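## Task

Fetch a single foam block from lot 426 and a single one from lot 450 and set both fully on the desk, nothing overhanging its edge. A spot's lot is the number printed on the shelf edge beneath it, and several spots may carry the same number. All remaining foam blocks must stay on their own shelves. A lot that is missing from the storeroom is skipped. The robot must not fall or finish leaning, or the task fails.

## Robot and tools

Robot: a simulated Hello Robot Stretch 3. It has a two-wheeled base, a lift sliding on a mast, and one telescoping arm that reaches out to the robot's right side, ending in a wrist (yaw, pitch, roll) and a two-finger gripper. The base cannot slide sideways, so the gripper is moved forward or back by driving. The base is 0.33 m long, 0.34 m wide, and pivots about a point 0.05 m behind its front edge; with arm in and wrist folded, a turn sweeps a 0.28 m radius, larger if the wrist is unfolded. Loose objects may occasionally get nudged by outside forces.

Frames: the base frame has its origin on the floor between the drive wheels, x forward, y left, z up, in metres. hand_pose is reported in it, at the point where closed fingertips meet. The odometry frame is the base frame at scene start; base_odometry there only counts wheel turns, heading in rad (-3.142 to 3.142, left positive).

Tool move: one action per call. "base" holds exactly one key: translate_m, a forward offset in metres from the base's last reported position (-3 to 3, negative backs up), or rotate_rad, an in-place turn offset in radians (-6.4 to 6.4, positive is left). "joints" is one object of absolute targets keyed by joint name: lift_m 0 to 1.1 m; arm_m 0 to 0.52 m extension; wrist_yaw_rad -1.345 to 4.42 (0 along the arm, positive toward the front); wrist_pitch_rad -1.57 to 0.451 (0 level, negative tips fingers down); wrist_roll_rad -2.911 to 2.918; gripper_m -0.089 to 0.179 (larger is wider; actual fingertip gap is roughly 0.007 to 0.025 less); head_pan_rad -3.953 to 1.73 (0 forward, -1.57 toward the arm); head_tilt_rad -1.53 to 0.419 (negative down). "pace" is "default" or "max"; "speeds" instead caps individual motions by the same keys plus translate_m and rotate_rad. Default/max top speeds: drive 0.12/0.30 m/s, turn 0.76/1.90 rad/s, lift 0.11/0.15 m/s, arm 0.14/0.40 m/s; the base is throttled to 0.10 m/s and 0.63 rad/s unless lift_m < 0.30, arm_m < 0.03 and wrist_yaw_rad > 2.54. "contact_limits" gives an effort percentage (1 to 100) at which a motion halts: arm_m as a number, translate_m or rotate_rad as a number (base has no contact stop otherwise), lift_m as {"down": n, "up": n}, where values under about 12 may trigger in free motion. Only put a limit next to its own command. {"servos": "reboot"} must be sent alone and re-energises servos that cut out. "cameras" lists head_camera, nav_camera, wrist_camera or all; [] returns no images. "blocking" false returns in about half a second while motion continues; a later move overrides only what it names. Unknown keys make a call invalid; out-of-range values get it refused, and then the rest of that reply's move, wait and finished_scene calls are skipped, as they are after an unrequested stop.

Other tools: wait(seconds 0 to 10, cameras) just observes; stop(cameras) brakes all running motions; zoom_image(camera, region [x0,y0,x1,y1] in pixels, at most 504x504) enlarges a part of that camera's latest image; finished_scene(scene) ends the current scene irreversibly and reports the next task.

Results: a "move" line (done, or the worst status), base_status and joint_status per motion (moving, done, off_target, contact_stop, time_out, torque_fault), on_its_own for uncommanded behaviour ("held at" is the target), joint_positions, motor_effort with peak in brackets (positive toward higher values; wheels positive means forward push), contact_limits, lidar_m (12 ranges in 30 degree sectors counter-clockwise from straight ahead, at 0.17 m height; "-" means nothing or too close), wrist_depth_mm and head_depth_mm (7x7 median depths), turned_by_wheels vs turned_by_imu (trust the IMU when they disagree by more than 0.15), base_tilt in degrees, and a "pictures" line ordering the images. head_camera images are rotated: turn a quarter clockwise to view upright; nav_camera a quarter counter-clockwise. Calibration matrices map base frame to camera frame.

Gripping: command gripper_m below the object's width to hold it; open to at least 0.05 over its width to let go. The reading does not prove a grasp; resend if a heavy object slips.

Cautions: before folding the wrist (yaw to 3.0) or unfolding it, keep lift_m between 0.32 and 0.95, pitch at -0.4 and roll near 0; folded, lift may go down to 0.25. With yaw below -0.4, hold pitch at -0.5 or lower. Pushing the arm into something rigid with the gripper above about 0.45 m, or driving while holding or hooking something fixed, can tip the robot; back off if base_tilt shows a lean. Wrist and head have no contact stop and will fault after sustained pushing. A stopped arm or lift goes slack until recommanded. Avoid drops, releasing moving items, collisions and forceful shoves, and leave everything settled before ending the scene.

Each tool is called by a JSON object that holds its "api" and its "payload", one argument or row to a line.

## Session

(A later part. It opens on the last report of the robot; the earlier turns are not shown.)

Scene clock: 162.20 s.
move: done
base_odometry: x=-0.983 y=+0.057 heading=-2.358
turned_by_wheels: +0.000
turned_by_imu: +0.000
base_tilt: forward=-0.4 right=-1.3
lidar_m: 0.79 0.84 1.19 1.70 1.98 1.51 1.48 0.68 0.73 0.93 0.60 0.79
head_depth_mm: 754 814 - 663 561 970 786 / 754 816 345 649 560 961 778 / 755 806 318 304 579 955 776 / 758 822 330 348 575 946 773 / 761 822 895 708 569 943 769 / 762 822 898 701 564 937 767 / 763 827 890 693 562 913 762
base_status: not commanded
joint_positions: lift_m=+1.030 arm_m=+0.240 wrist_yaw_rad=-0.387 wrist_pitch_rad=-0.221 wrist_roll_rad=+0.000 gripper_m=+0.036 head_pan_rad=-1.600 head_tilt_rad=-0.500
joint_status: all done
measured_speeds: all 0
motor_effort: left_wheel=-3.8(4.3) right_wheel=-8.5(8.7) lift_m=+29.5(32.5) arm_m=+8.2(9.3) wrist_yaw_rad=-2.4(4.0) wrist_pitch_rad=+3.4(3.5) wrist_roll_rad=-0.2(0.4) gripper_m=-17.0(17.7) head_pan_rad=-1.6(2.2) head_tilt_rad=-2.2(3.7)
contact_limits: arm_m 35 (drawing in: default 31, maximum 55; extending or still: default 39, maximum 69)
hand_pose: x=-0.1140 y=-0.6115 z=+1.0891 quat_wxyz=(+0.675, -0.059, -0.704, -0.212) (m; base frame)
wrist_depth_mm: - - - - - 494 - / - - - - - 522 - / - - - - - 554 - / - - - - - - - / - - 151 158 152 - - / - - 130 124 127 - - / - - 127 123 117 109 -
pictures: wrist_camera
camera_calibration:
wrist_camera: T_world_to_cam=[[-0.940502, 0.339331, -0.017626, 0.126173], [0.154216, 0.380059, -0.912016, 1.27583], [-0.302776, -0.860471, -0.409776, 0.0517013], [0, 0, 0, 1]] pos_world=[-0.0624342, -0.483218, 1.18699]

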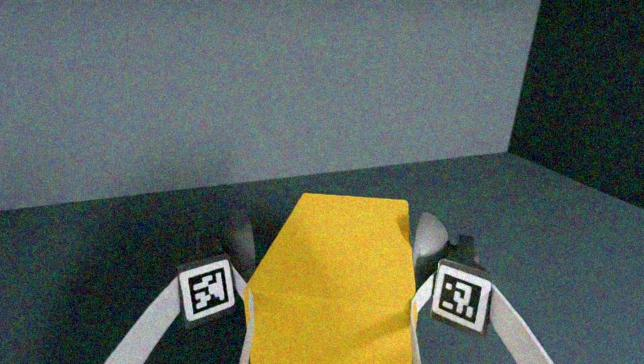

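{"api": "move", "payload": {
  "joints": {"arm_m": 0.0},
  "cameras": []
}}

{"api": "move", "payload": {
  "joints": {"wrist_yaw_rad": 1.6, "lift_m": 0.88},
  "speeds": {"wrist_yaw_rad": 1.0},
  "cameras": ["wrist_camera"]
}}

{"api": "move", "payload": {
  "base": {"translate_m": -0.43},
  "cameras": []
}}

{"api": "move", "payload": {
  "base": {"rotate_rad": 1.571},
  "joints": {"head_tilt_rad": -0.7},
  "cameras": ["nav_camera"]
}}

Scene clock: 199.00 s.
move: done
base_odometry: x=-0.983 y=+0.057 heading=-2.358
turned_by_wheels: +0.000
turned_by_imu: +0.000
base_tilt: forward=-0.2 right=-1.2
lidar_m: 0.79 0.83 1.19 1.70 1.97 1.51 1.48 0.68 0.72 0.93 0.60 0.80
head_depth_mm: 753 814 883 - - - - / 757 816 886 837 - - - / 756 816 894 824 - - - / 761 823 892 718 - - - / 763 825 893 709 570 941 789 / 761 827 900 700 565 937 768 / 765 825 891 691 560 916 764
base_status: not commanded
joint_positions: lift_m=+1.030 arm_m=+0.001 wrist_yaw_rad=-0.387 wrist_pitch_rad=-0.221 wrist_roll_rad=+0.000 gripper_m=+0.036 head_pan_rad=-1.600 head_tilt_rad=-0.500
joint_status: all done
measured_speeds: all 0
motor_effort: left_wheel=-3.8(4.3) right_wheel=-8.2(9.1) lift_m=+24.0(30.0) arm_m=-11.9(13.7) wrist_yaw_rad=-3.3(4.2) wrist_pitch_rad=+3.4(3.5) wrist_roll_rad=+0.1(0.4) gripper_m=-16.6(17.7) head_pan_rad=-2.1(2.7) head_tilt_rad=-4.7(5.4)
hand_pose: x=-0.1140 y=-0.3721 z=+1.0891 quat_wxyz=(+0.675, -0.059, -0.704, -0.212) (m; base frame)
wrist_depth_mm: - - - - 691 - - / - - - - 738 - - / - - - - - - - / - - - - - - - / - - 150 158 151 - - / - - 130 123 127 - - / - - 127 123 117 109 -
pictures: none
No camera images: "cameras" was empty.

Scene clock: 201.67 s.
move: done
base_odometry: x=-0.983 y=+0.057 heading=-2.358
turned_by_wheels: +0.000
turned_by_imu: +0.000
base_tilt: forward=-0.4 right=-1.3
lidar_m: 0.79 0.83 1.19 1.70 1.97 1.51 1.48 0.68 0.72 0.93 0.60 0.79
head_depth_mm: 750 815 884 740 563 967 830 / 754 815 886 733 557 961 822 / 756 815 890 722 578 952 808 / 759 822 891 716 574 946 814 / 759 819 893 706 568 943 768 / 761 824 900 699 563 935 764 / 766 826 893 693 896 917 761
base_status: not commanded
joint_positions: lift_m=+0.880 arm_m=+0.001 wrist_yaw_rad=+1.597 wrist_pitch_rad=-0.221 wrist_roll_rad=+0.000 gripper_m=+0.036 head_pan_rad=-1.600 head_tilt_rad=-0.500
joint_status: all done
measured_speeds: all 0
motor_effort: left_wheel=-3.9(4.5) right_wheel=-8.4(8.8) lift_m=+24.1(27.2) arm_m=-9.1(12.7) wrist_yaw_rad=+1.7(6.1) wrist_pitch_rad=+3.3(3.5) wrist_roll_rad=+0.2(0.3) gripper_m=-17.5(17.8) head_pan_rad=-2.8(2.9) head_tilt_rad=-4.4(5.2)
hand_pose: x=+0.2233 y=-0.1392 z=+0.9391 quat_wxyz=(+0.547, +0.558, -0.434, +0.449) (m; base frame)
wrist_depth_mm: - - - - 621 - - / - - - - 659 - - / - - - - 694 - - / - - - - 725 - - / - - 151 158 152 - - / - - 130 124 127 - - / - - 127 123 117 109 -
pictures: wrist_camera
camera_calibration:
wrist_camera: T_world_to_cam=[[0.0674195, -0.997569, -0.017626, -0.130722], [-0.409982, -0.0115936, -0.91202, 0.978969], [0.909599, 0.0687143, -0.409767, 0.357407], [0, 0, 0, 1]] pos_world=[0.0850759, -0.143613, 1.03699]

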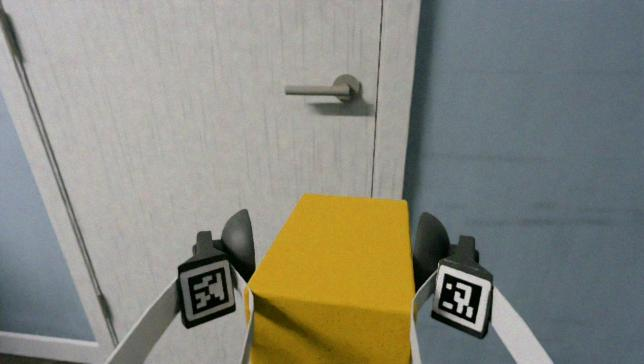

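Scene clock: 207.10 s.
move: done
base_odometry: x=-0.678 y=+0.360 heading=-2.358
turned_by_wheels: +0.000
turned_by_imu: -0.001
base_tilt: forward=-0.2 right=-1.3
lidar_m: 1.21 1.28 1.39 3.80 1.41 1.07 1.05 1.09 0.46 0.45 0.95 0.90
head_depth_mm: 362 385 411 458 511 964 825 / 349 374 413 461 512 564 620 / 634 651 585 531 506 571 636 / 735 794 864 711 546 947 814 / 736 793 866 707 541 942 768 / 735 797 871 698 536 940 763 / 739 797 870 689 535 931 763
base_status: done
joint_positions: lift_m=+0.880 arm_m=+0.001 wrist_yaw_rad=+1.597 wrist_pitch_rad=-0.221 wrist_roll_rad=+0.000 gripper_m=+0.036 head_pan_rad=-1.600 head_tilt_rad=-0.500
joint_status: not commanded
measured_speeds: all 0
motor_effort: left_wheel=-4.8(12.7) right_wheel=-6.1(12.8) lift_m=+29.1(29.3) arm_m=-2.6(9.4) wrist_yaw_rad=+2.1(3.6) wrist_pitch_rad=+3.4(3.5) wrist_roll_rad=+0.0(0.3) gripper_m=-16.9(17.7) head_pan_rad=-2.8(3.7) head_tilt_rad=-4.4(5.7)
hand_pose: x=+0.2233 y=-0.1392 z=+0.9391 quat_wxyz=(+0.547, +0.558, -0.434, +0.449) (m; base frame)
wrist_depth_mm: - - - - - - - / - - - - - - - / - - - - - - - / - - - - - - - / - - 158 159 158 - - / - - 130 123 126 - - / - - 127 123 120 109 -
pictures: none
No camera images: "cameras" was empty.

Scene clock: 210.70 s.
move: done
base_odometry: x=-0.678 y=+0.360 heading=-0.787
turned_by_wheels: +1.571
turned_by_imu: +1.546
base_tilt: forward=-0.2 right=-1.2
lidar_m: 3.80 1.42 1.08 1.05 1.10 0.47 0.45 0.95 0.90 1.21 1.28 1.39
head_depth_mm: 1007 1133 1276 1469 1613 1243 - / 1004 1129 1282 1482 1635 - - / 996 1114 1261 1461 1619 1488 - / 1003 1120 1266 1461 1611 1371 - / 1005 1118 1271 1459 1617 1367 1215 / 1008 1118 1263 1471 1613 1361 - / 1004 1122 1280 1477 1616 1389 -
base_status: done
joint_positions: lift_m=+0.880 arm_m=+0.001 wrist_yaw_rad=+1.597 wrist_pitch_rad=-0.221 wrist_roll_rad=+0.000 gripper_m=+0.036 head_pan_rad=-1.600 head_tilt_rad=-0.701
joint_status: all done
measured_speeds: all 0
motor_effort: left_wheel=-8.6(13.8) right_wheel=+8.8(12.8) lift_m=+28.0(29.8) arm_m=-7.3(7.3) wrist_yaw_rad=+2.5(3.3) wrist_pitch_rad=+3.4(3.5) wrist_roll_rad=+0.0(0.3) gripper_m=-17.4(17.7) head_pan_rad=-2.8(3.5) head_tilt_rad=+2.7(6.3)
hand_pose: x=+0.2233 y=-0.1392 z=+0.9391 quat_wxyz=(+0.547, +0.558, -0.434, +0.449) (m; base frame)
wrist_depth_mm: - - - - - - - / - - - - - - - / - - - - - - - / - - - - - - - / - - 158 158 158 - - / - - 130 124 127 - - / - - 127 123 120 - -
pictures: nav_camera (sideways)
camera_calibration:
nav_camera: T_world_to_cam=[[-0.00130722, -0.62445, 0.781064, -0.973032], [-0.999916, 0.0108844, 0.00702847, 0.0471281], [-0.0128904, -0.780989, -0.624412, 0.765866], [0, 0, 0, 1]] pos_world=[0.0557245, -0.0099894, 1.23788]

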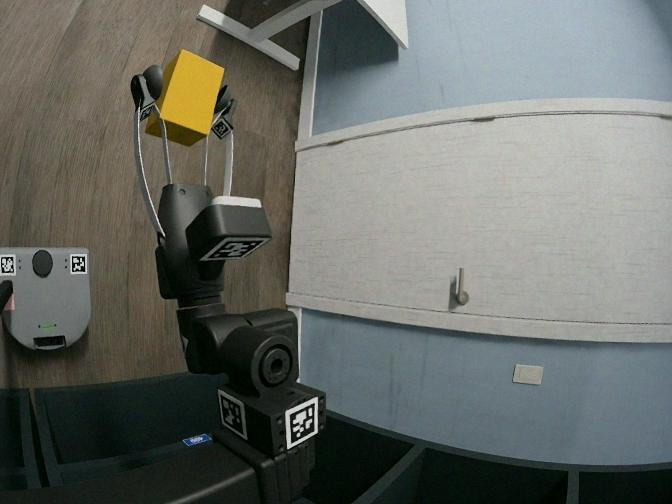

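{"api": "move", "payload": {
  "base": {"translate_m": 1.25},
  "cameras": []
}}

{"api": "move", "payload": {
  "base": {"translate_m": 0.25},
  "joints": {"wrist_yaw_rad": 0.0},
  "speeds": {"wrist_yaw_rad": 0.8},
  "cameras": ["head_camera", "wrist_camera"]
}}

Scene clock: 230.57 s.
move: done
base_odometry: x=+0.204 y=-0.525 heading=-0.787
turned_by_wheels: +0.000
turned_by_imu: +0.000
base_tilt: forward=-0.3 right=-1.1
lidar_m: 2.58 1.33 1.02 0.99 1.04 1.48 1.69 1.72 1.33 0.81 0.80 1.44
head_depth_mm: 1064 1186 1348 1530 1675 1508 - / 1061 1194 1346 1517 1600 - - / 1069 1191 1277 952 747 1488 - / 1069 1189 1277 942 743 1307 - / 1071 1194 1283 935 736 1365 1219 / 1071 1198 1261 929 753 1364 - / 1079 1203 1253 918 747 1352 -
base_status: done
joint_positions: lift_m=+0.880 arm_m=+0.001 wrist_yaw_rad=+1.597 wrist_pitch_rad=-0.221 wrist_roll_rad=+0.000 gripper_m=+0.036 head_pan_rad=-1.600 head_tilt_rad=-0.700
joint_status: not commanded
measured_speeds: all 0
motor_effort: left_wheel=+0.4(7.8) right_wheel=+9.9(14.4) lift_m=+24.1(27.8) arm_m=-10.8(13.0) wrist_yaw_rad=+2.2(3.3) wrist_pitch_rad=+3.4(3.5) wrist_roll_rad=-0.1(0.3) gripper_m=-17.0(17.8) head_pan_rad=-0.8(2.6) head_tilt_rad=+2.2(4.1)
hand_pose: x=+0.2233 y=-0.1392 z=+0.9391 quat_wxyz=(+0.547, +0.558, -0.434, +0.449) (m; base frame)
wrist_depth_mm: - - - - - - - / - - - - - - - / - - - - - - - / - - - - - - - / - - 157 158 157 - - / - - 130 124 127 - - / - - 127 123 119 - -
pictures: none
No camera images: "cameras" was empty.

Scene clock: 234.20 s.
move: done
base_odometry: x=+0.380 y=-0.702 heading=-0.788
turned_by_wheels: +0.000
turned_by_imu: +0.000
base_tilt: forward=-0.2 right=-1.3
lidar_m: 2.33 1.32 1.00 0.98 1.02 1.46 1.93 1.74 0.87 0.89 0.69 1.28
head_depth_mm: 1071 1196 1305 971 757 1507 - / 1076 1196 1284 963 752 - - / 1077 1206 1289 953 703 1381 - / 1079 1201 1293 942 299 295 - / 1077 1205 1286 939 713 1301 1160 / 1083 1218 1265 931 753 1330 1157 / 1087 1213 1253 918 772 1317 1156
base_status: done
joint_positions: lift_m=+0.880 arm_m=+0.001 wrist_yaw_rad=+0.003 wrist_pitch_rad=-0.221 wrist_roll_rad=+0.000 gripper_m=+0.036 head_pan_rad=-1.600 head_tilt_rad=-0.700
joint_status: all done
measured_speeds: all 0
motor_effort: left_wheel=+1.5(8.4) right_wheel=+8.5(11.9) lift_m=+24.8(25.2) arm_m=-10.6(11.9) wrist_yaw_rad=-1.7(6.2) wrist_pitch_rad=+3.4(3.5) wrist_roll_rad=+0.2(0.3) gripper_m=-16.8(17.6) head_pan_rad=+0.1(0.9) head_tilt_rad=+2.5(3.5)
hand_pose: x=-0.0208 y=-0.3903 z=+0.9391 quat_wxyz=(+0.703, +0.079, -0.702, -0.077) (m; base frame)
wrist_depth_mm: - - - - - - - / - - - - - - - / - - - - - - - / - - - - - - - / - - 151 158 151 - - / - - 130 124 127 - - / - - 127 123 117 109 -
pictures: head_camera (sideways), wrist_camera
camera_calibration:
head_camera: T_world_to_cam=[[-0.0285704, 0.603685, -0.796711, 1.05202], [0.996611, -0.0442988, -0.0693051, 0.0837868], [-0.0771318, -0.795991, -0.600374, 0.737351], [0, 0, 0, 1]] pos_world=[0.00342688, -0.0444493, 1.28665]
wrist_camera: T_world_to_cam=[[-0.998869, -0.0441383, -0.0176575, -0.0147763], [-0.00200255, 0.410167, -0.912008, 1.04905], [0.047497, -0.910942, -0.409791, 0.196449], [0, 0, 0, 1]] pos_world=[-0.0219896, -0.251985, 1.03699]

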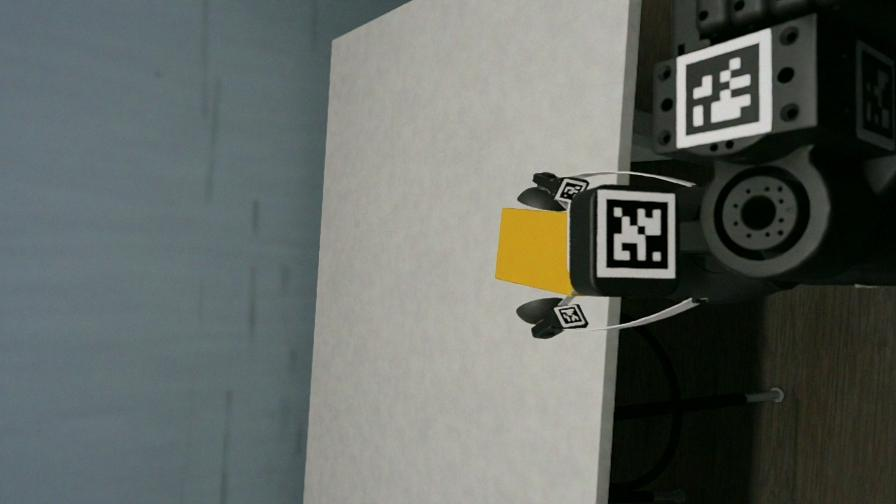

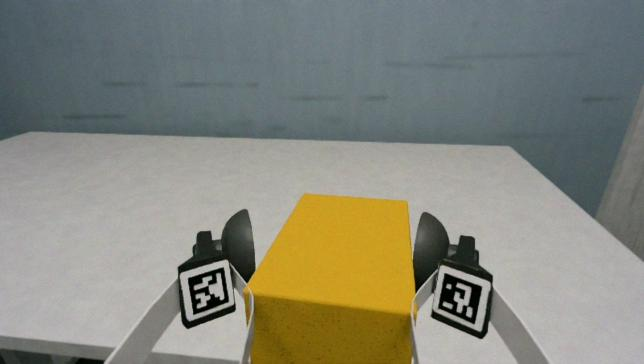

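{"api": "move", "payload": {
  "joints": {"arm_m": 0.33},
  "cameras": []
}}

{"api": "move", "payload": {
  "joints": {"lift_m": 0.74},
  "cameras": []
}}

{"api": "move", "payload": {
  "joints": {"lift_m": 0.697},
  "speeds": {"lift_m": 0.03},
  "contact_limits": {"lift_m": {"down": 14}},
  "cameras": ["wrist_camera"]
}}

Scene clock: 247.17 s.
move: done
base_odometry: x=+0.380 y=-0.702 heading=-0.788
turned_by_wheels: +0.000
turned_by_imu: +0.000
base_tilt: forward=-0.3 right=-1.2
lidar_m: 2.34 1.32 1.00 0.98 1.03 1.46 1.94 1.75 0.87 0.89 0.69 1.28
head_depth_mm: 1077 1194 1302 933 - - 1187 / 1073 1200 1264 340 709 1330 1157 / 1078 1200 468 481 770 1375 1174 / 1077 1205 546 555 766 1371 1168 / 1080 1205 1276 936 760 1366 1171 / 1083 1212 1257 927 752 1331 1158 / 1087 1212 1252 918 774 1331 1150
base_status: not commanded
joint_positions: lift_m=+0.880 arm_m=+0.330 wrist_yaw_rad=+0.003 wrist_pitch_rad=-0.221 wrist_roll_rad=+0.000 gripper_m=+0.036 head_pan_rad=-1.600 head_tilt_rad=-0.700
joint_status: all done
measured_speeds: all 0
motor_effort: left_wheel=+1.0(2.0) right_wheel=+8.8(9.8) lift_m=+26.1(26.1) arm_m=+11.9(14.7) wrist_yaw_rad=-2.9(4.7) wrist_pitch_rad=+3.5(3.5) wrist_roll_rad=-0.3(0.3) gripper_m=-17.2(17.8) head_pan_rad=+1.1(1.7) head_tilt_rad=+1.7(2.7)
hand_pose: x=-0.0208 y=-0.7197 z=+0.9391 quat_wxyz=(+0.703, +0.079, -0.702, -0.077) (m; base frame)
wrist_depth_mm: - - - - - - - / - - - - - - - / - - - - - - - / - - - - - - - / - - 151 157 151 - - / - - 130 124 127 - - / - - 127 123 117 109 -
pictures: none
No camera images: "cameras" was empty.

Scene clock: 249.27 s.
move: done
base_odometry: x=+0.380 y=-0.702 heading=-0.788
turned_by_wheels: +0.000
turned_by_imu: +0.000
base_tilt: forward=-0.4 right=-1.2
lidar_m: 2.34 1.32 1.00 0.98 1.03 1.46 1.93 1.74 0.87 0.89 0.69 1.28
head_depth_mm: 1073 1202 1307 970 755 1391 318 / 1076 1204 1288 958 478 362 317 / 1076 1200 1291 587 548 1353 1173 / 1083 1207 1291 632 698 1373 1169 / 1083 1209 1277 905 757 1378 1166 / 1083 1216 1263 927 754 1327 1155 / 1086 1215 1245 919 773 1319 1156
base_status: not commanded
joint_positions: lift_m=+0.740 arm_m=+0.330 wrist_yaw_rad=+0.003 wrist_pitch_rad=-0.221 wrist_roll_rad=+0.000 gripper_m=+0.036 head_pan_rad=-1.600 head_tilt_rad=-0.700
joint_status: all done
measured_speeds: all 0
motor_effort: left_wheel=+1.4(1.7) right_wheel=+8.9(9.9) lift_m=+23.8(26.2) arm_m=+10.7(13.0) wrist_yaw_rad=-3.3(4.7) wrist_pitch_rad=+3.4(3.5) wrist_roll_rad=+0.0(0.4) gripper_m=-17.1(17.6) head_pan_rad=+2.0(2.0) head_tilt_rad=+1.9(2.5)
hand_pose: x=-0.0208 y=-0.7197 z=+0.7991 quat_wxyz=(+0.703, +0.079, -0.702, -0.077) (m; base frame)
wrist_depth_mm: - - - - - - - / - - - - - - - / - - - - - - - / - - - - - - - / - - 151 158 151 - - / - - 130 123 127 - - / - - 127 123 117 109 -
pictures: none
No camera images: "cameras" was empty.

Scene clock: 251.13 s.
move: done
base_odometry: x=+0.380 y=-0.702 heading=-0.788
turned_by_wheels: +0.000
turned_by_imu: +0.000
base_tilt: forward=-0.3 right=-1.1
lidar_m: 2.34 1.32 1.00 0.98 1.03 1.46 1.94 1.75 0.87 0.89 0.69 1.28
head_depth_mm: 1077 1207 1309 970 758 1399 1170 / 1072 1204 1285 957 751 416 344 / 1072 1200 1290 951 547 1318 1173 / 1080 1205 1285 868 600 1370 1171 / 1085 1204 1280 936 757 1359 1167 / 1086 1216 1269 926 756 1323 1156 / 1085 1210 1246 919 773 1321 1159
base_status: not commanded
joint_positions: lift_m=+0.697 arm_m=+0.330 wrist_yaw_rad=+0.003 wrist_pitch_rad=-0.221 wrist_roll_rad=+0.000 gripper_m=+0.036 head_pan_rad=-1.600 head_tilt_rad=-0.700
joint_status: all done
measured_speeds: all 0
motor_effort: left_wheel=+1.1(1.8) right_wheel=+8.6(9.6) lift_m=+23.9(27.5) arm_m=+9.5(11.3) wrist_yaw_rad=-2.3(4.3) wrist_pitch_rad=+3.4(3.5) wrist_roll_rad=-0.1(0.3) gripper_m=-17.2(17.5) head_pan_rad=+2.0(2.3) head_tilt_rad=+1.6(2.4)
contact_limits: lift_m down 14 (down: maximum 72; up: maximum 65)
hand_pose: x=-0.0208 y=-0.7197 z=+0.7561 quat_wxyz=(+0.703, +0.079, -0.702, -0.077) (m; base frame)
wrist_depth_mm: - - - - - - - / - - - - - - - / - - - - - - - / - - - - - - - / - - 151 156 151 - - / - - 130 124 127 - - / - - 127 123 117 109 -
pictures: wrist_camera
camera_calibration:
wrist_camera: T_world_to_cam=[[-0.998874, -0.0440469, -0.0176173, -0.0325279], [-0.00200172, 0.410167, -0.912008, 1.01727], [0.0473972, -0.910946, -0.409793, -0.17861], [0, 0, 0, 1]] pos_world=[-0.0219894, -0.581385, 0.853988]

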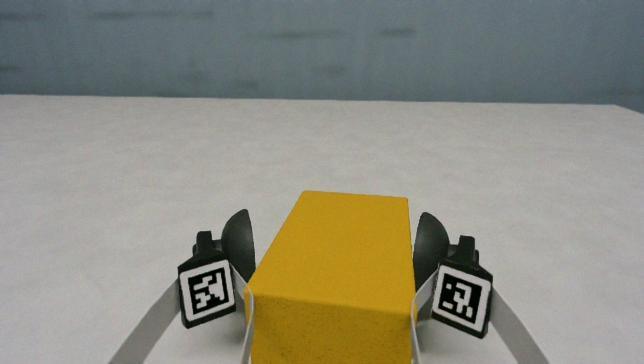

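Not in contact yet; lower a bit.

{"api": "move", "payload": {
  "joints": {"lift_m": 0.690},
  "speeds": {"lift_m": 0.03},
  "contact_limits": {"lift_m": {"down": 14}},
  "cameras": ["wrist_camera"]
}}

Scene clock: 257.23 s.
move: done
base_odometry: x=+0.380 y=-0.702 heading=-0.788
turned_by_wheels: +0.000
turned_by_imu: +0.000
base_tilt: forward=-0.4 right=-1.3
lidar_m: 2.34 1.32 1.00 0.98 1.03 1.47 1.93 1.74 0.87 0.88 0.69 1.28
head_depth_mm: 1077 1204 1313 975 758 1396 1182 / 1078 1202 1282 960 749 427 350 / 1081 1203 1299 954 556 1320 1149 / 1085 1200 1289 870 602 1379 1170 / 1081 1208 1285 931 760 1371 1163 / 1085 1209 1268 928 753 1330 1162 / 1088 1217 1246 918 772 1326 1153
base_status: not commanded
joint_positions: lift_m=+0.690 arm_m=+0.330 wrist_yaw_rad=+0.002 wrist_pitch_rad=-0.205 wrist_roll_rad=+0.000 gripper_m=+0.036 head_pan_rad=-1.600 head_tilt_rad=-0.700
joint_status: all done
measured_speeds: all 0
motor_effort: left_wheel=+1.1(1.4) right_wheel=+9.3(9.4) lift_m=+22.1(24.2) arm_m=+6.8(7.1) wrist_yaw_rad=-2.7(3.4) wrist_pitch_rad=+0.5(3.4) wrist_roll_rad=+0.0(0.3) gripper_m=-17.1(17.4) head_pan_rad=+2.5(2.5) head_tilt_rad=+2.1(2.1)
contact_limits: lift_m down 14 (down: maximum 72; up: maximum 65)
hand_pose: x=-0.0209 y=-0.7209 z=+0.7529 quat_wxyz=(+0.704, +0.074, -0.703, -0.072) (m; base frame)
wrist_depth_mm: - - - - - - - / - - - - - - - / - - - - - - - / - - - 183 - - - / - - 151 155 151 - - / - - 130 123 126 - - / - - 127 123 117 109 -
pictures: wrist_camera
camera_calibration:
wrist_camera: T_world_to_cam=[[-0.998889, -0.0439623, -0.0169925, -0.0330887], [-0.00180237, 0.395895, -0.918294, 1.00933], [0.0470976, -0.917243, -0.395535, -0.196266], [0, 0, 0, 1]] pos_world=[-0.0219891, -0.581069, 0.848672]

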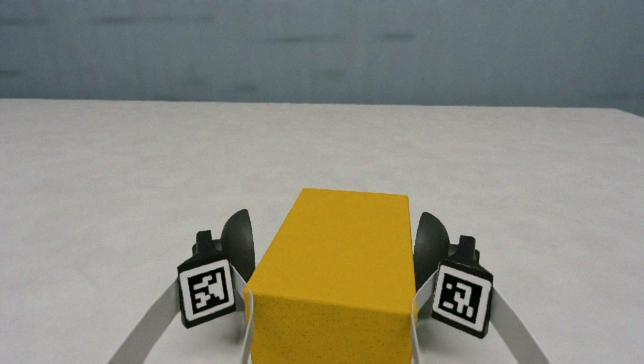

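{"api": "move", "payload": {
  "joints": {"gripper_m": 0.14},
  "cameras": []
}}

{"api": "move", "payload": {
  "joints": {"arm_m": 0.0},
  "cameras": ["wrist_camera"]
}}

{"api": "move", "payload": {
  "joints": {"wrist_yaw_rad": 3.0, "wrist_pitch_rad": -0.4, "gripper_m": 0.04},
  "cameras": []
}}

{"api": "move", "payload": {
  "joints": {"lift_m": 0.28},
  "pace": "max",
  "cameras": ["nav_camera"]
}}

Scene clock: 268.93 s.
move: done
base_odometry: x=+0.380 y=-0.702 heading=-0.788
turned_by_wheels: +0.000
turned_by_imu: +0.000
base_tilt: forward=-0.3 right=-1.3
lidar_m: 2.34 1.32 1.00 0.98 1.03 1.46 1.93 1.74 0.87 0.89 0.69 1.28
head_depth_mm: 1073 1203 1302 969 757 1398 1192 / 1077 1199 1280 963 750 427 350 / 1076 1202 1283 950 557 1313 1155 / 1081 1206 1289 907 602 1366 1171 / 1086 1203 1279 933 760 1368 1167 / 1083 1211 1261 926 753 1327 1159 / 1088 1216 1250 918 773 1320 1155
base_status: not commanded
joint_positions: lift_m=+0.690 arm_m=+0.330 wrist_yaw_rad=+0.002 wrist_pitch_rad=-0.213 wrist_roll_rad=+0.000 gripper_m=+0.140 head_pan_rad=-1.600 head_tilt_rad=-0.700
joint_status: all done
measured_speeds: all 0
motor_effort: left_wheel=+1.2(1.8) right_wheel=+9.2(9.9) lift_m=+26.8(27.4) arm_m=+3.4(4.9) wrist_yaw_rad=-3.5(4.0) wrist_pitch_rad=+2.0(2.1) wrist_roll_rad=-0.2(0.2) gripper_m=+0.4(80.9) head_pan_rad=+2.4(3.3) head_tilt_rad=+2.1(2.1)
contact_limits: lift_m down 14 (down: maximum 72; up: maximum 65)
hand_pose: x=-0.0209 y=-0.7203 z=+0.7509 quat_wxyz=(+0.704, +0.076, -0.703, -0.075) (m; base frame)
wrist_depth_mm: - - - - - - - / - - - - - - - / - - - - - - - / - - - 176 - - - / - 147 - 149 157 142 - / - 124 124 119 119 120 - / - 120 - 124 117 - 112
pictures: none
No camera images: "cameras" was empty.

Scene clock: 272.57 s.
move: done
base_odometry: x=+0.380 y=-0.702 heading=-0.788
turned_by_wheels: +0.000
turned_by_imu: +0.000
base_tilt: forward=-0.4 right=-1.4
lidar_m: 2.34 1.32 1.00 0.98 1.03 1.46 1.93 1.74 0.87 0.89 0.69 1.28
head_depth_mm: 1073 1202 1307 970 759 1402 1184 / 1076 1199 1296 956 753 1356 1161 / 1074 1203 1289 953 770 1333 1175 / 1077 1201 1295 913 766 1374 407 / 1080 1212 1288 935 759 1327 1141 / 1085 1212 1269 926 754 1332 1165 / 1090 1215 1257 919 774 1319 1149
base_status: not commanded
joint_positions: lift_m=+0.690 arm_m=+0.001 wrist_yaw_rad=+0.002 wrist_pitch_rad=-0.214 wrist_roll_rad=+0.000 gripper_m=+0.140 head_pan_rad=-1.600 head_tilt_rad=-0.700
joint_status: all done
measured_speeds: all 0
motor_effort: left_wheel=+1.3(1.9) right_wheel=+9.6(9.7) lift_m=+26.3(27.6) arm_m=-12.1(13.9) wrist_yaw_rad=-4.2(4.2) wrist_pitch_rad=+2.1(2.2) wrist_roll_rad=+0.2(0.5) gripper_m=+0.4(1.2) head_pan_rad=+3.3(3.8) head_tilt_rad=+0.8(2.1)
contact_limits: lift_m down 14 (down: maximum 72; up: maximum 65)
hand_pose: x=-0.0209 y=-0.3908 z=+0.7507 quat_wxyz=(+0.704, +0.077, -0.703, -0.075) (m; base frame)
wrist_depth_mm: - - - - - - - / - - - - - - - / - - - - - - - / - - - - - - - / - 151 - - - 141 - / - 126 - - - 120 - / 105 960 - - - 741 950
pictures: wrist_camera
camera_calibration:
wrist_camera: T_world_to_cam=[[-0.998889, -0.0438038, -0.017392, -0.0182551], [-0.00179756, 0.40416, -0.914686, 0.877123], [0.0470959, -0.913639, -0.40379, 0.113195], [0, 0, 0, 1]] pos_world=[-0.0219891, -0.251878, 0.847682]

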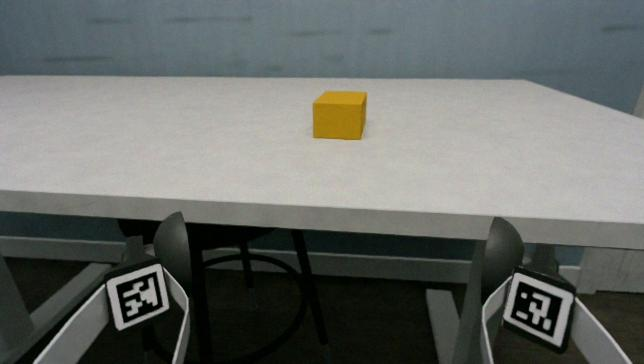

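Scene clock: 275.07 s.
move: done
base_odometry: x=+0.380 y=-0.702 heading=-0.788
turned_by_wheels: +0.000
turned_by_imu: +0.000
base_tilt: forward=-0.3 right=-1.3
lidar_m: 2.34 1.32 1.00 0.98 1.03 1.46 1.93 1.74 0.87 0.89 0.69 1.28
head_depth_mm: 1075 1196 1307 968 760 1401 1192 / 1078 1198 1287 961 752 1358 1162 / 1075 1199 1295 952 767 1379 1175 / 1078 1208 1296 909 765 1372 1170 / 1078 1205 1273 936 759 1371 1168 / 1082 1216 1262 928 754 1334 1158 / 1091 1218 1255 921 773 1333 1154
base_status: not commanded
joint_positions: lift_m=+0.690 arm_m=+0.001 wrist_yaw_rad=+2.997 wrist_pitch_rad=-0.412 wrist_roll_rad=+0.000 gripper_m=+0.040 head_pan_rad=-1.600 head_tilt_rad=-0.700
joint_status: all done
measured_speeds: all 0
motor_effort: left_wheel=+1.5(1.8) right_wheel=+9.2(9.6) lift_m=+25.2(25.9) arm_m=-10.6(12.4) wrist_yaw_rad=+2.2(5.5) wrist_pitch_rad=+1.7(4.1) wrist_roll_rad=-0.1(0.3) gripper_m=+0.3(81.0) head_pan_rad=+3.7(4.1) head_tilt_rad=+0.8(2.6)
contact_limits: lift_m down 14 (down: maximum 72; up: maximum 65)
hand_pose: x=+0.0112 y=+0.0773 z=+0.7041 quat_wxyz=(+0.195, +0.700, +0.094, +0.680) (m; base frame)
wrist_depth_mm: - 137 - - - - - / - 148 - - - - - / - 161 - - - - - / - 185 - - - - - / - - 201 - - - - / - - 126 970 129 974 962 / 871 916 260 870 839 855 858
pictures: none
No camera images: "cameras" was empty.

Scene clock: 278.60 s.
move: done
base_odometry: x=+0.380 y=-0.702 heading=-0.788
turned_by_wheels: +0.000
turned_by_imu: +0.000
base_tilt: forward=-0.4 right=-1.3
lidar_m: 2.34 1.32 1.00 0.98 1.03 1.46 1.93 1.74 0.87 0.89 0.69 1.28
head_depth_mm: 1076 1197 1303 971 760 1389 1198 / 1081 1201 1277 959 751 1352 1159 / 1075 1202 1287 951 768 1382 1180 / 1077 1207 1291 911 766 1368 1169 / 1084 1209 1277 935 761 1366 1162 / 1084 1207 1265 930 753 1330 1161 / 1088 1216 1252 918 776 1323 1155
base_status: not commanded
joint_positions: lift_m=+0.280 arm_m=+0.001 wrist_yaw_rad=+2.997 wrist_pitch_rad=-0.414 wrist_roll_rad=+0.000 gripper_m=+0.040 head_pan_rad=-1.600 head_tilt_rad=-0.700
joint_status: all done
measured_speeds: all 0
motor_effort: left_wheel=+1.3(1.9) right_wheel=+8.9(10.0) lift_m=+26.8(26.9) arm_m=-9.0(11.4) wrist_yaw_rad=+2.4(3.2) wrist_pitch_rad=+2.1(2.2) wrist_roll_rad=+0.2(0.3) gripper_m=+0.4(1.3) head_pan_rad=+3.3(4.1) head_tilt_rad=+1.4(2.2)
hand_pose: x=+0.0111 y=+0.0770 z=+0.2936 quat_wxyz=(+0.195, +0.700, +0.095, +0.680) (m; base frame)
wrist_depth_mm: - 137 - - - - - / - 147 - - - - - / 928 161 871 904 905 886 867 / 736 186 664 705 706 708 699 / 605 577 203 569 569 584 575 / 506 509 127 301 129 495 498 / 432 282 257 268 427 434 431
pictures: nav_camera (sideways)
camera_calibration:
nav_camera: T_world_to_cam=[[-0.00116518, -0.623953, 0.781461, -0.973531], [-0.999919, 0.0106447, 0.00700826, 0.047152], [-0.0126912, -0.78139, -0.623914, 0.765235], [0, 0, 0, 1]] pos_world=[0.0557256, -0.0099926, 1.23789]

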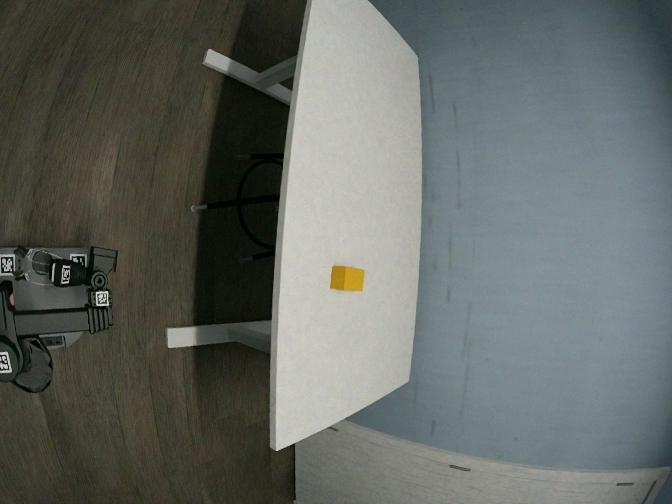

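{"api": "move", "payload": {
  "joints": {"head_pan_rad": 0.4, "head_tilt_rad": -0.4},
  "base": {"translate_m": 1.0},
  "pace": "max",
  "cameras": ["nav_camera"]
}}

Scene clock: 292.17 s.
move: done
base_odometry: x=+1.086 y=-1.411 heading=-0.788
turned_by_wheels: +0.000
turned_by_imu: +0.000
base_tilt: forward=-0.4 right=-1.2
lidar_m: 1.35 1.42 0.95 0.93 0.98 1.39 2.93 1.02 1.01 0.91 1.43 1.38
head_depth_mm: 1104 1150 1219 1283 1375 1467 1428 / 1143 1205 1275 1353 1448 1556 1409 / 1194 1264 1335 1430 1530 1624 1412 / 1247 1320 1410 1507 1632 1707 1395 / 1315 1395 1490 1599 1722 1762 1396 / 1381 1471 1576 1696 1852 1758 1392 / 1465 1562 1689 1830 1994 1741 1388
base_status: done
joint_positions: lift_m=+0.280 arm_m=+0.001 wrist_yaw_rad=+2.998 wrist_pitch_rad=-0.414 wrist_roll_rad=+0.000 gripper_m=+0.040 head_pan_rad=+0.400 head_tilt_rad=-0.400
joint_status: all done
measured_speeds: all 0
motor_effort: left_wheel=-1.7(11.7) right_wheel=+8.3(14.3) lift_m=+25.1(29.6) arm_m=-5.9(8.9) wrist_yaw_rad=+1.0(3.0) wrist_pitch_rad=+2.1(2.2) wrist_roll_rad=-0.2(0.3) gripper_m=+0.1(0.9) head_pan_rad=-3.0(5.8) head_tilt_rad=-3.5(8.3)
hand_pose: x=+0.0110 y=+0.0770 z=+0.2936 quat_wxyz=(+0.195, +0.700, +0.095, +0.680) (m; base frame)
wrist_depth_mm: - 137 - - - - - / - 147 174 - - - - / 885 162 865 913 896 872 885 / 731 185 668 715 715 698 691 / 603 571 202 566 566 580 577 / 517 513 126 300 129 495 492 / 435 279 258 270 423 433 430
pictures: nav_camera (sideways)
camera_calibration:
nav_camera: T_world_to_cam=[[0.329589, 0.157939, 0.93082, -1.17036], [0.403963, -0.914694, 0.0121657, 0.0318659], [0.853338, 0.372007, -0.365274, 0.423453], [0, 0, 0, 1]] pos_world=[0.0115177, 0.0564658, 1.24369]

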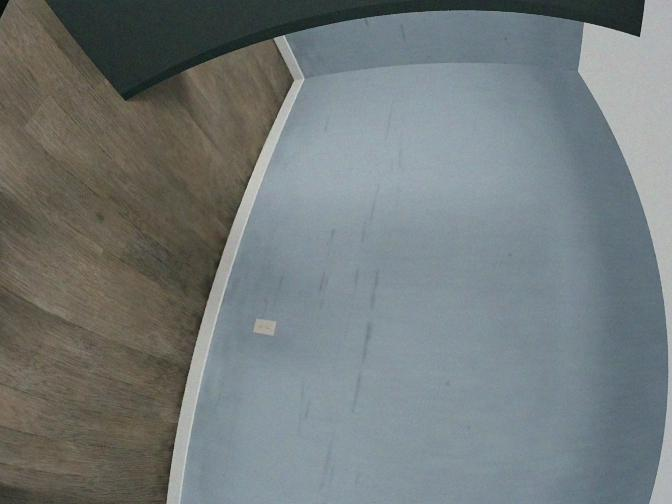

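{"api": "move", "payload": {
  "base": {"translate_m": 0.84},
  "joints": {"head_pan_rad": -1.6, "head_tilt_rad": -0.4},
  "pace": "max",
  "cameras": []
}}

{"api": "move", "payload": {
  "base": {"rotate_rad": 1.571},
  "pace": "max",
  "cameras": []
}}

{"api": "move", "payload": {
  "base": {"translate_m": 1.5},
  "pace": "max",
  "cameras": []
}}

Scene clock: 314.43 s.
move: done
base_odometry: x=+1.678 y=-2.007 heading=-0.788
turned_by_wheels: +0.000
turned_by_imu: +0.000
base_tilt: forward=-0.3 right=-1.1
lidar_m: 0.52 0.54 0.77 2.34 1.15 1.33 3.74 1.28 1.28 1.40 0.70 0.53
head_depth_mm: 1180 1256 1335 1429 1536 1647 1430 / 1174 1245 1342 1440 1540 1657 1421 / 1176 1251 1336 1436 1544 1655 1418 / 1179 1255 1333 1426 1561 1644 1408 / 1185 1252 1344 1431 1552 1651 1408 / 1182 1254 1342 1436 1551 1641 1390 / 1179 1256 1330 1411 1504 1548 1362
base_status: done
joint_positions: lift_m=+0.280 arm_m=+0.001 wrist_yaw_rad=+2.998 wrist_pitch_rad=-0.414 wrist_roll_rad=+0.000 gripper_m=+0.040 head_pan_rad=-1.601 head_tilt_rad=-0.400
joint_status: all done
measured_speeds: all 0
motor_effort: left_wheel=-0.1(12.6) right_wheel=+8.1(14.3) lift_m=+27.2(29.4) arm_m=-3.4(5.2) wrist_yaw_rad=+2.0(2.8) wrist_pitch_rad=+2.1(2.2) wrist_roll_rad=-0.1(0.3) gripper_m=+0.5(1.0) head_pan_rad=+3.3(5.2) head_tilt_rad=-1.9(6.6)
hand_pose: x=+0.0110 y=+0.0770 z=+0.2936 quat_wxyz=(+0.195, +0.700, +0.095, +0.680) (m; base frame)
wrist_depth_mm: - 137 - - - - - / - 147 - - - - - / 894 162 857 901 895 834 - / 733 186 674 711 707 700 675 / 601 579 202 568 569 577 582 / 514 508 127 301 129 495 492 / 434 280 258 269 421 431 429
pictures: none
No camera images: "cameras" was empty.

Scene clock: 316.57 s.
move: done
base_odometry: x=+1.678 y=-2.007 heading=+0.783
turned_by_wheels: +1.571
turned_by_imu: +1.539
base_tilt: forward=-0.3 right=-1.1
lidar_m: 2.27 1.02 1.29 3.74 1.31 1.28 1.40 0.71 0.53 0.52 0.54 0.76
head_depth_mm: 415 440 472 507 548 597 652 / 414 441 471 506 547 595 652 / 413 440 471 505 546 596 651 / 413 440 469 505 545 594 652 / 413 439 469 504 545 593 648 / 412 439 470 503 544 592 646 / 411 438 468 503 542 589 646
base_status: done
joint_positions: lift_m=+0.280 arm_m=+0.001 wrist_yaw_rad=+2.998 wrist_pitch_rad=-0.414 wrist_roll_rad=+0.000 gripper_m=+0.040 head_pan_rad=-1.600 head_tilt_rad=-0.400
joint_status: not commanded
measured_speeds: all 0
motor_effort: left_wheel=-7.0(14.7) right_wheel=+8.8(14.6) lift_m=+25.6(27.4) arm_m=-11.5(11.8) wrist_yaw_rad=+1.6(2.9) wrist_pitch_rad=+2.1(2.3) wrist_roll_rad=-0.1(0.3) gripper_m=+0.2(0.9) head_pan_rad=+3.2(3.8) head_tilt_rad=-1.7(2.6)
hand_pose: x=+0.0110 y=+0.0770 z=+0.2936 quat_wxyz=(+0.195, +0.700, +0.095, +0.680) (m; base frame)
wrist_depth_mm: - 137 - - - - - / - 148 - - - - - / 887 162 869 913 886 879 878 / 723 186 660 715 706 704 685 / 603 583 202 570 564 583 577 / 514 510 127 300 129 493 499 / 433 280 257 269 423 435 429
pictures: none
No camera images: "cameras" was empty.

Scene clock: 322.97 s.
move: done
base_odometry: x=+2.742 y=-0.949 heading=+0.782
turned_by_wheels: +0.000
turned_by_imu: +0.002
base_tilt: forward=-0.1 right=-1.1
lidar_m: 0.86 0.90 1.26 1.33 0.48 0.66 1.97 0.78 0.58 0.57 0.59 0.83
head_depth_mm: 456 484 518 557 602 655 718 / 455 484 517 558 601 654 714 / 454 484 516 556 601 652 715 / 454 484 517 556 601 653 713 / 454 482 515 555 599 651 711 / 454 482 516 553 599 651 713 / 453 481 516 554 597 649 711
base_status: done
joint_positions: lift_m=+0.280 arm_m=+0.001 wrist_yaw_rad=+2.998 wrist_pitch_rad=-0.414 wrist_roll_rad=+0.000 gripper_m=+0.040 head_pan_rad=-1.600 head_tilt_rad=-0.400
joint_status: not commanded
measured_speeds: all 0
motor_effort: left_wheel=-1.2(11.6) right_wheel=+7.4(16.6) lift_m=+27.5(27.7) arm_m=-7.6(12.8) wrist_yaw_rad=+1.4(3.1) wrist_pitch_rad=+2.2(2.3) wrist_roll_rad=-0.1(0.3) gripper_m=+0.5(0.9) head_pan_rad=+2.5(3.7) head_tilt_rad=+0.5(1.9)
hand_pose: x=+0.0110 y=+0.0770 z=+0.2936 quat_wxyz=(+0.195, +0.700, +0.095, +0.680) (m; base frame)
wrist_depth_mm: - 137 - - - - - / - 147 - - - - - / - 161 754 905 904 898 851 / - 179 658 711 708 698 693 / 587 563 202 563 561 576 570 / 508 515 127 301 129 498 495 / 434 280 257 269 419 430 431
pictures: none
No camera images: "cameras" was empty.

{"api": "move", "payload": {
  "base": {"translate_m": 0.36},
  "pace": "max",
  "cameras": []
}}

{"api": "move", "payload": {
  "base": {"rotate_rad": -1.60},
  "joints": {"head_pan_rad": -2.5, "head_tilt_rad": -0.3},
  "pace": "max",
  "cameras": ["head_camera", "nav_camera"]
}}

Scene clock: 343.03 s.
move: done
base_odometry: x=+2.997 y=-0.695 heading=+0.782
turned_by_wheels: +0.000
turned_by_imu: +0.000
base_tilt: forward=-0.4 right=-1.3
lidar_m: 0.50 0.53 0.73 2.24 0.69 0.67 2.02 0.79 0.59 0.58 0.60 0.52
head_depth_mm: 465 495 529 569 615 668 733 / 465 496 529 567 614 668 730 / 464 494 529 566 616 667 730 / 464 494 528 568 613 668 731 / 464 493 528 566 611 665 729 / 463 493 525 566 612 664 729 / 463 493 526 566 612 664 724
base_status: done
joint_positions: lift_m=+0.280 arm_m=+0.001 wrist_yaw_rad=+2.998 wrist_pitch_rad=-0.414 wrist_roll_rad=+0.000 gripper_m=+0.040 head_pan_rad=-1.600 head_tilt_rad=-0.400
joint_status: not commanded
measured_speeds: all 0
motor_effort: left_wheel=+3.2(13.4) right_wheel=+3.9(13.4) lift_m=+24.7(29.6) arm_m=-3.0(5.5) wrist_yaw_rad=+1.2(2.8) wrist_pitch_rad=+2.1(2.2) wrist_roll_rad=-0.1(0.3) gripper_m=+0.5(0.8) head_pan_rad=+1.7(2.2) head_tilt_rad=+1.9(2.9)
hand_pose: x=+0.0110 y=+0.0770 z=+0.2936 quat_wxyz=(+0.195, +0.700, +0.095, +0.680) (m; base frame)
wrist_depth_mm: - 137 - - - - 542 / - 147 - - - 974 543 / - 161 857 924 895 834 556 / 671 186 660 715 708 706 544 / 602 573 202 575 564 579 552 / 511 513 127 298 129 495 494 / 435 281 257 269 423 433 433
pictures: none
No camera images: "cameras" was empty.

Scene clock: 345.17 s.
move: done
base_odometry: x=+2.997 y=-0.695 heading=-0.817
turned_by_wheels: -1.600
turned_by_imu: -1.569
base_tilt: forward=-0.4 right=-1.3
lidar_m: 0.58 0.60 0.52 0.50 0.52 0.73 2.17 1.32 0.67 2.07 0.80 0.60
head_depth_mm: 1205 1302 2109 2174 2227 2019 1574 / 1248 1282 1344 1374 1465 1555 1562 / 1337 1356 1438 1332 1537 1326 1454 / 1346 1065 1509 1297 1537 1196 1355 / 1194 856 1326 1284 875 1191 943 / 566 595 624 658 696 734 778 / 608 644 680 724 769 826 883
base_status: done
joint_positions: lift_m=+0.280 arm_m=+0.001 wrist_yaw_rad=+2.998 wrist_pitch_rad=-0.414 wrist_roll_rad=+0.000 gripper_m=+0.040 head_pan_rad=-2.504 head_tilt_rad=-0.300
joint_status: all done
measured_speeds: all 0
motor_effort: left_wheel=+4.8(14.8) right_wheel=-7.6(14.5) lift_m=+28.2(28.7) arm_m=-12.2(12.2) wrist_yaw_rad=+1.2(3.2) wrist_pitch_rad=+2.1(2.3) wrist_roll_rad=+0.1(0.3) gripper_m=+0.2(0.7) head_pan_rad=+3.3(5.0) head_tilt_rad=+5.4(10.3)
hand_pose: x=+0.0110 y=+0.0770 z=+0.2936 quat_wxyz=(+0.195, +0.700, +0.095, +0.680) (m; base frame)
wrist_depth_mm: 475 137 488 501 516 524 535 / 519 148 527 540 536 - - / - 160 170 - - - - / - 178 188 - 651 670 635 / 597 579 203 571 564 585 578 / 514 512 127 301 129 500 500 / 435 279 257 269 423 435 430
pictures: head_camera (sideways), nav_camera (sideways)
camera_calibration:
head_camera: T_world_to_cam=[[0.168973, 0.182651, -0.968549, 1.27505], [0.560627, -0.826037, -0.0579687, 0.0716516], [-0.810645, -0.533199, -0.241977, 0.275406], [0, 0, 0, 1]] pos_world=[-0.0323627, -0.026856, 1.30574]
nav_camera: T_world_to_cam=[[-0.206774, -0.174277, 0.962742, -1.20882], [-0.606406, 0.795037, 0.0136771, 0.0360709], [-0.767799, -0.580985, -0.270076, 0.309396], [0, 0, 0, 1]] pos_world=[0.00947485, -0.0595929, 1.24685]

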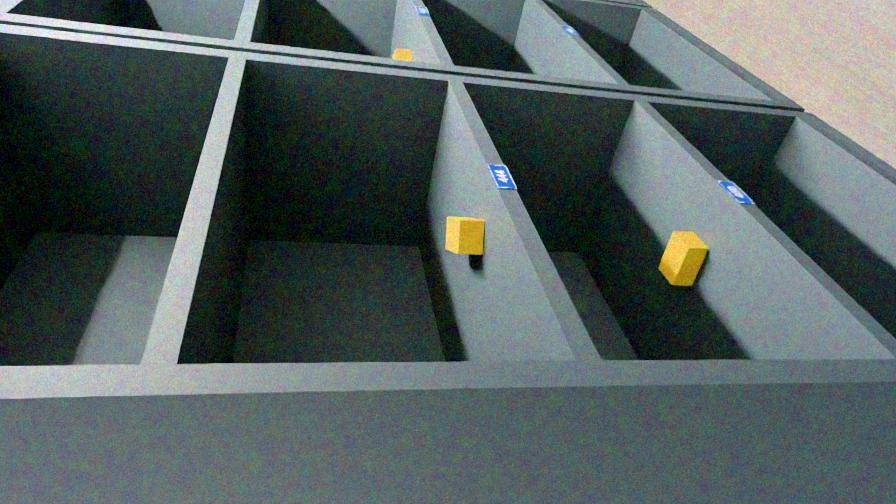

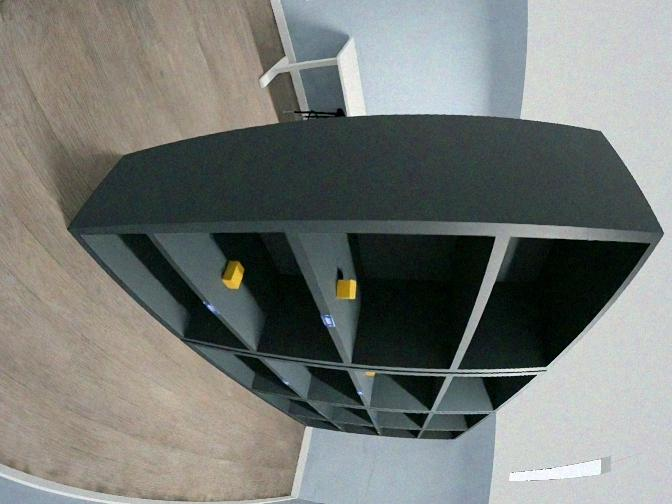

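{"api": "zoom_image", "payload": {
  "camera": "head_camera",
  "region": [400, 0, 800, 300]
}}

{"api": "zoom_image", "payload": {
  "camera": "head_camera",
  "region": [400, 0, 600, 60]
}}

{"api": "zoom_image", "payload": {
  "camera": "head_camera",
  "region": [690, 150, 770, 230]
}}

{"api": "zoom_image", "payload": {
  "camera": "head_camera",
  "region": [470, 140, 550, 210]
}}

Scaled by 1.260 from the camera's 896x504 image, which has a finer 1280x720 frame.

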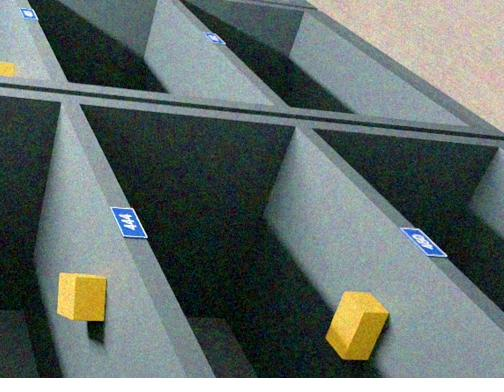

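Scaled by 2.520 from the camera's 896x504 image, which has a finer 1280x720 frame.

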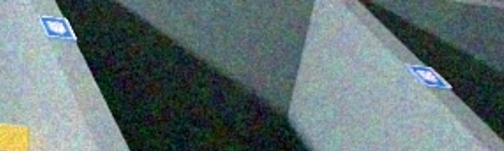

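Scaled by 6.300 from the camera's 896x504 image, which has a finer 1280x720 frame.

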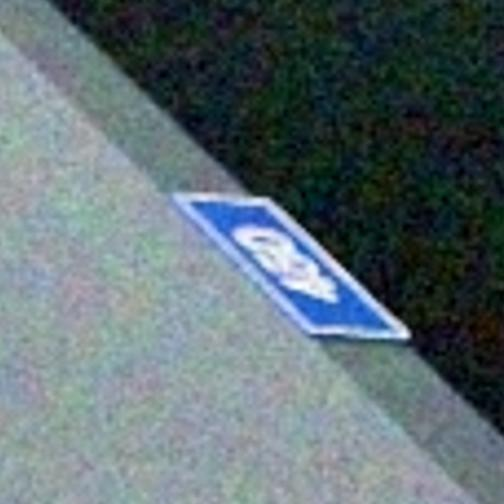

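Scaled by 6.300 from the camera's 896x504 image, which has a finer 1280x720 frame.

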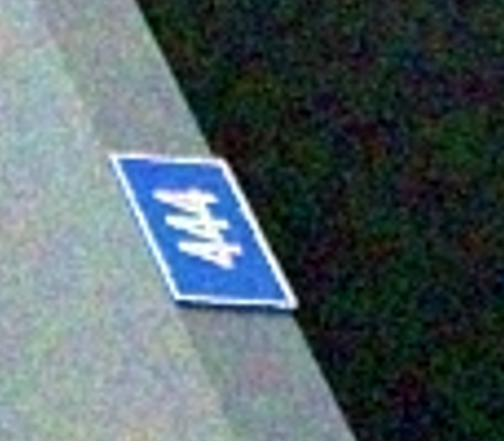

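{"api": "move", "payload": {
  "base": {"translate_m": -0.87},
  "joints": {"head_pan_rad": -1.6, "head_tilt_rad": -0.7},
  "speeds": {"translate_m": 0.2},
  "cameras": ["head_camera"]
}}

{"api": "zoom_image", "payload": {
  "camera": "head_camera",
  "region": [640, 150, 800, 350]
}}

Scene clock: 372.57 s.
move: done
base_odometry: x=+2.402 y=-0.061 heading=-0.817
turned_by_wheels: +0.000
turned_by_imu: +0.000
base_tilt: forward=-0.3 right=-1.2
lidar_m: 1.44 0.73 0.54 0.52 0.54 0.76 2.23 0.67 0.66 0.93 0.62 1.48
head_depth_mm: 766 854 710 583 1001 865 1118 / 765 852 701 575 994 883 1130 / 764 856 627 569 986 884 1130 / 764 854 616 565 958 874 1126 / 765 854 677 1107 974 872 1120 / 763 849 670 1100 969 869 1113 / 761 840 660 1044 959 860 1108
base_status: done
joint_positions: lift_m=+0.280 arm_m=+0.001 wrist_yaw_rad=+2.998 wrist_pitch_rad=-0.414 wrist_roll_rad=+0.000 gripper_m=+0.040 head_pan_rad=-1.600 head_tilt_rad=-0.700
joint_status: all done
measured_speeds: all 0
motor_effort: left_wheel=-1.3(11.0) right_wheel=-12.3(14.2) lift_m=+24.6(29.8) arm_m=-11.7(12.6) wrist_yaw_rad=+0.3(3.6) wrist_pitch_rad=+2.1(2.2) wrist_roll_rad=+0.2(0.3) gripper_m=+0.5(0.9) head_pan_rad=-3.0(4.6) head_tilt_rad=+2.7(9.0)
hand_pose: x=+0.0110 y=+0.0770 z=+0.2936 quat_wxyz=(+0.195, +0.700, +0.095, +0.680) (m; base frame)
wrist_depth_mm: 499 137 513 523 529 532 540 / 530 147 530 - - - - / - 161 170 - - - - / - 179 188 656 673 679 671 / 604 580 202 571 568 588 574 / 513 512 127 302 130 493 492 / 434 281 257 270 425 433 433
pictures: head_camera (sideways)
camera_calibration:
head_camera: T_world_to_cam=[[-0.0286919, 0.603687, -0.796705, 1.05201], [0.996616, -0.0441443, -0.0693407, 0.0837399], [-0.0770301, -0.795998, -0.600377, 0.737363], [0, 0, 0, 1]] pos_world=[0.0035268, -0.0444492, 1.28665]

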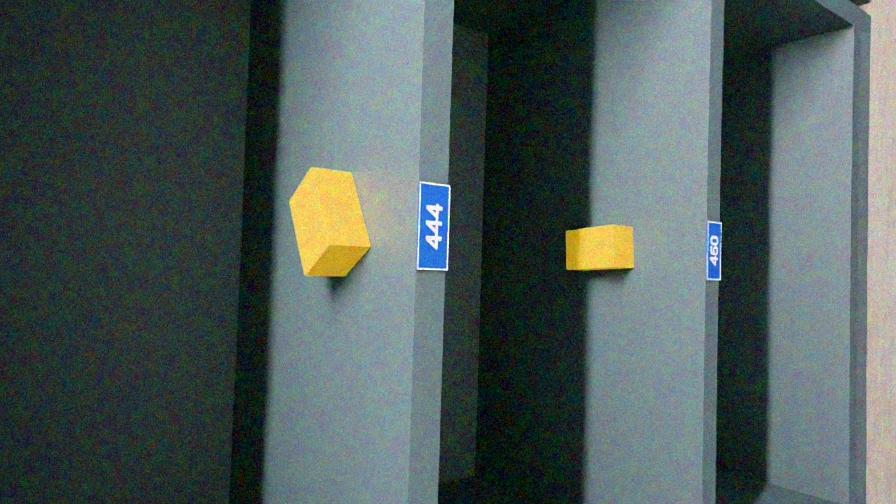

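Scaled by 2.520 from the camera's 896x504 image, which has a finer 1280x720 frame.

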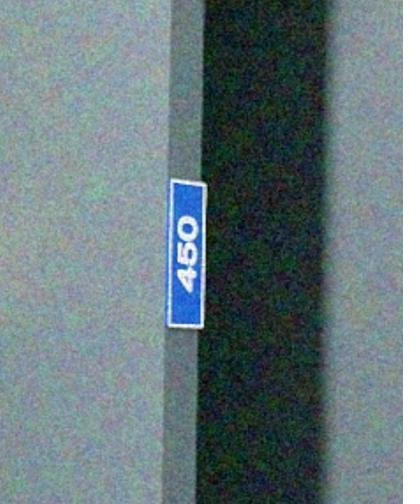

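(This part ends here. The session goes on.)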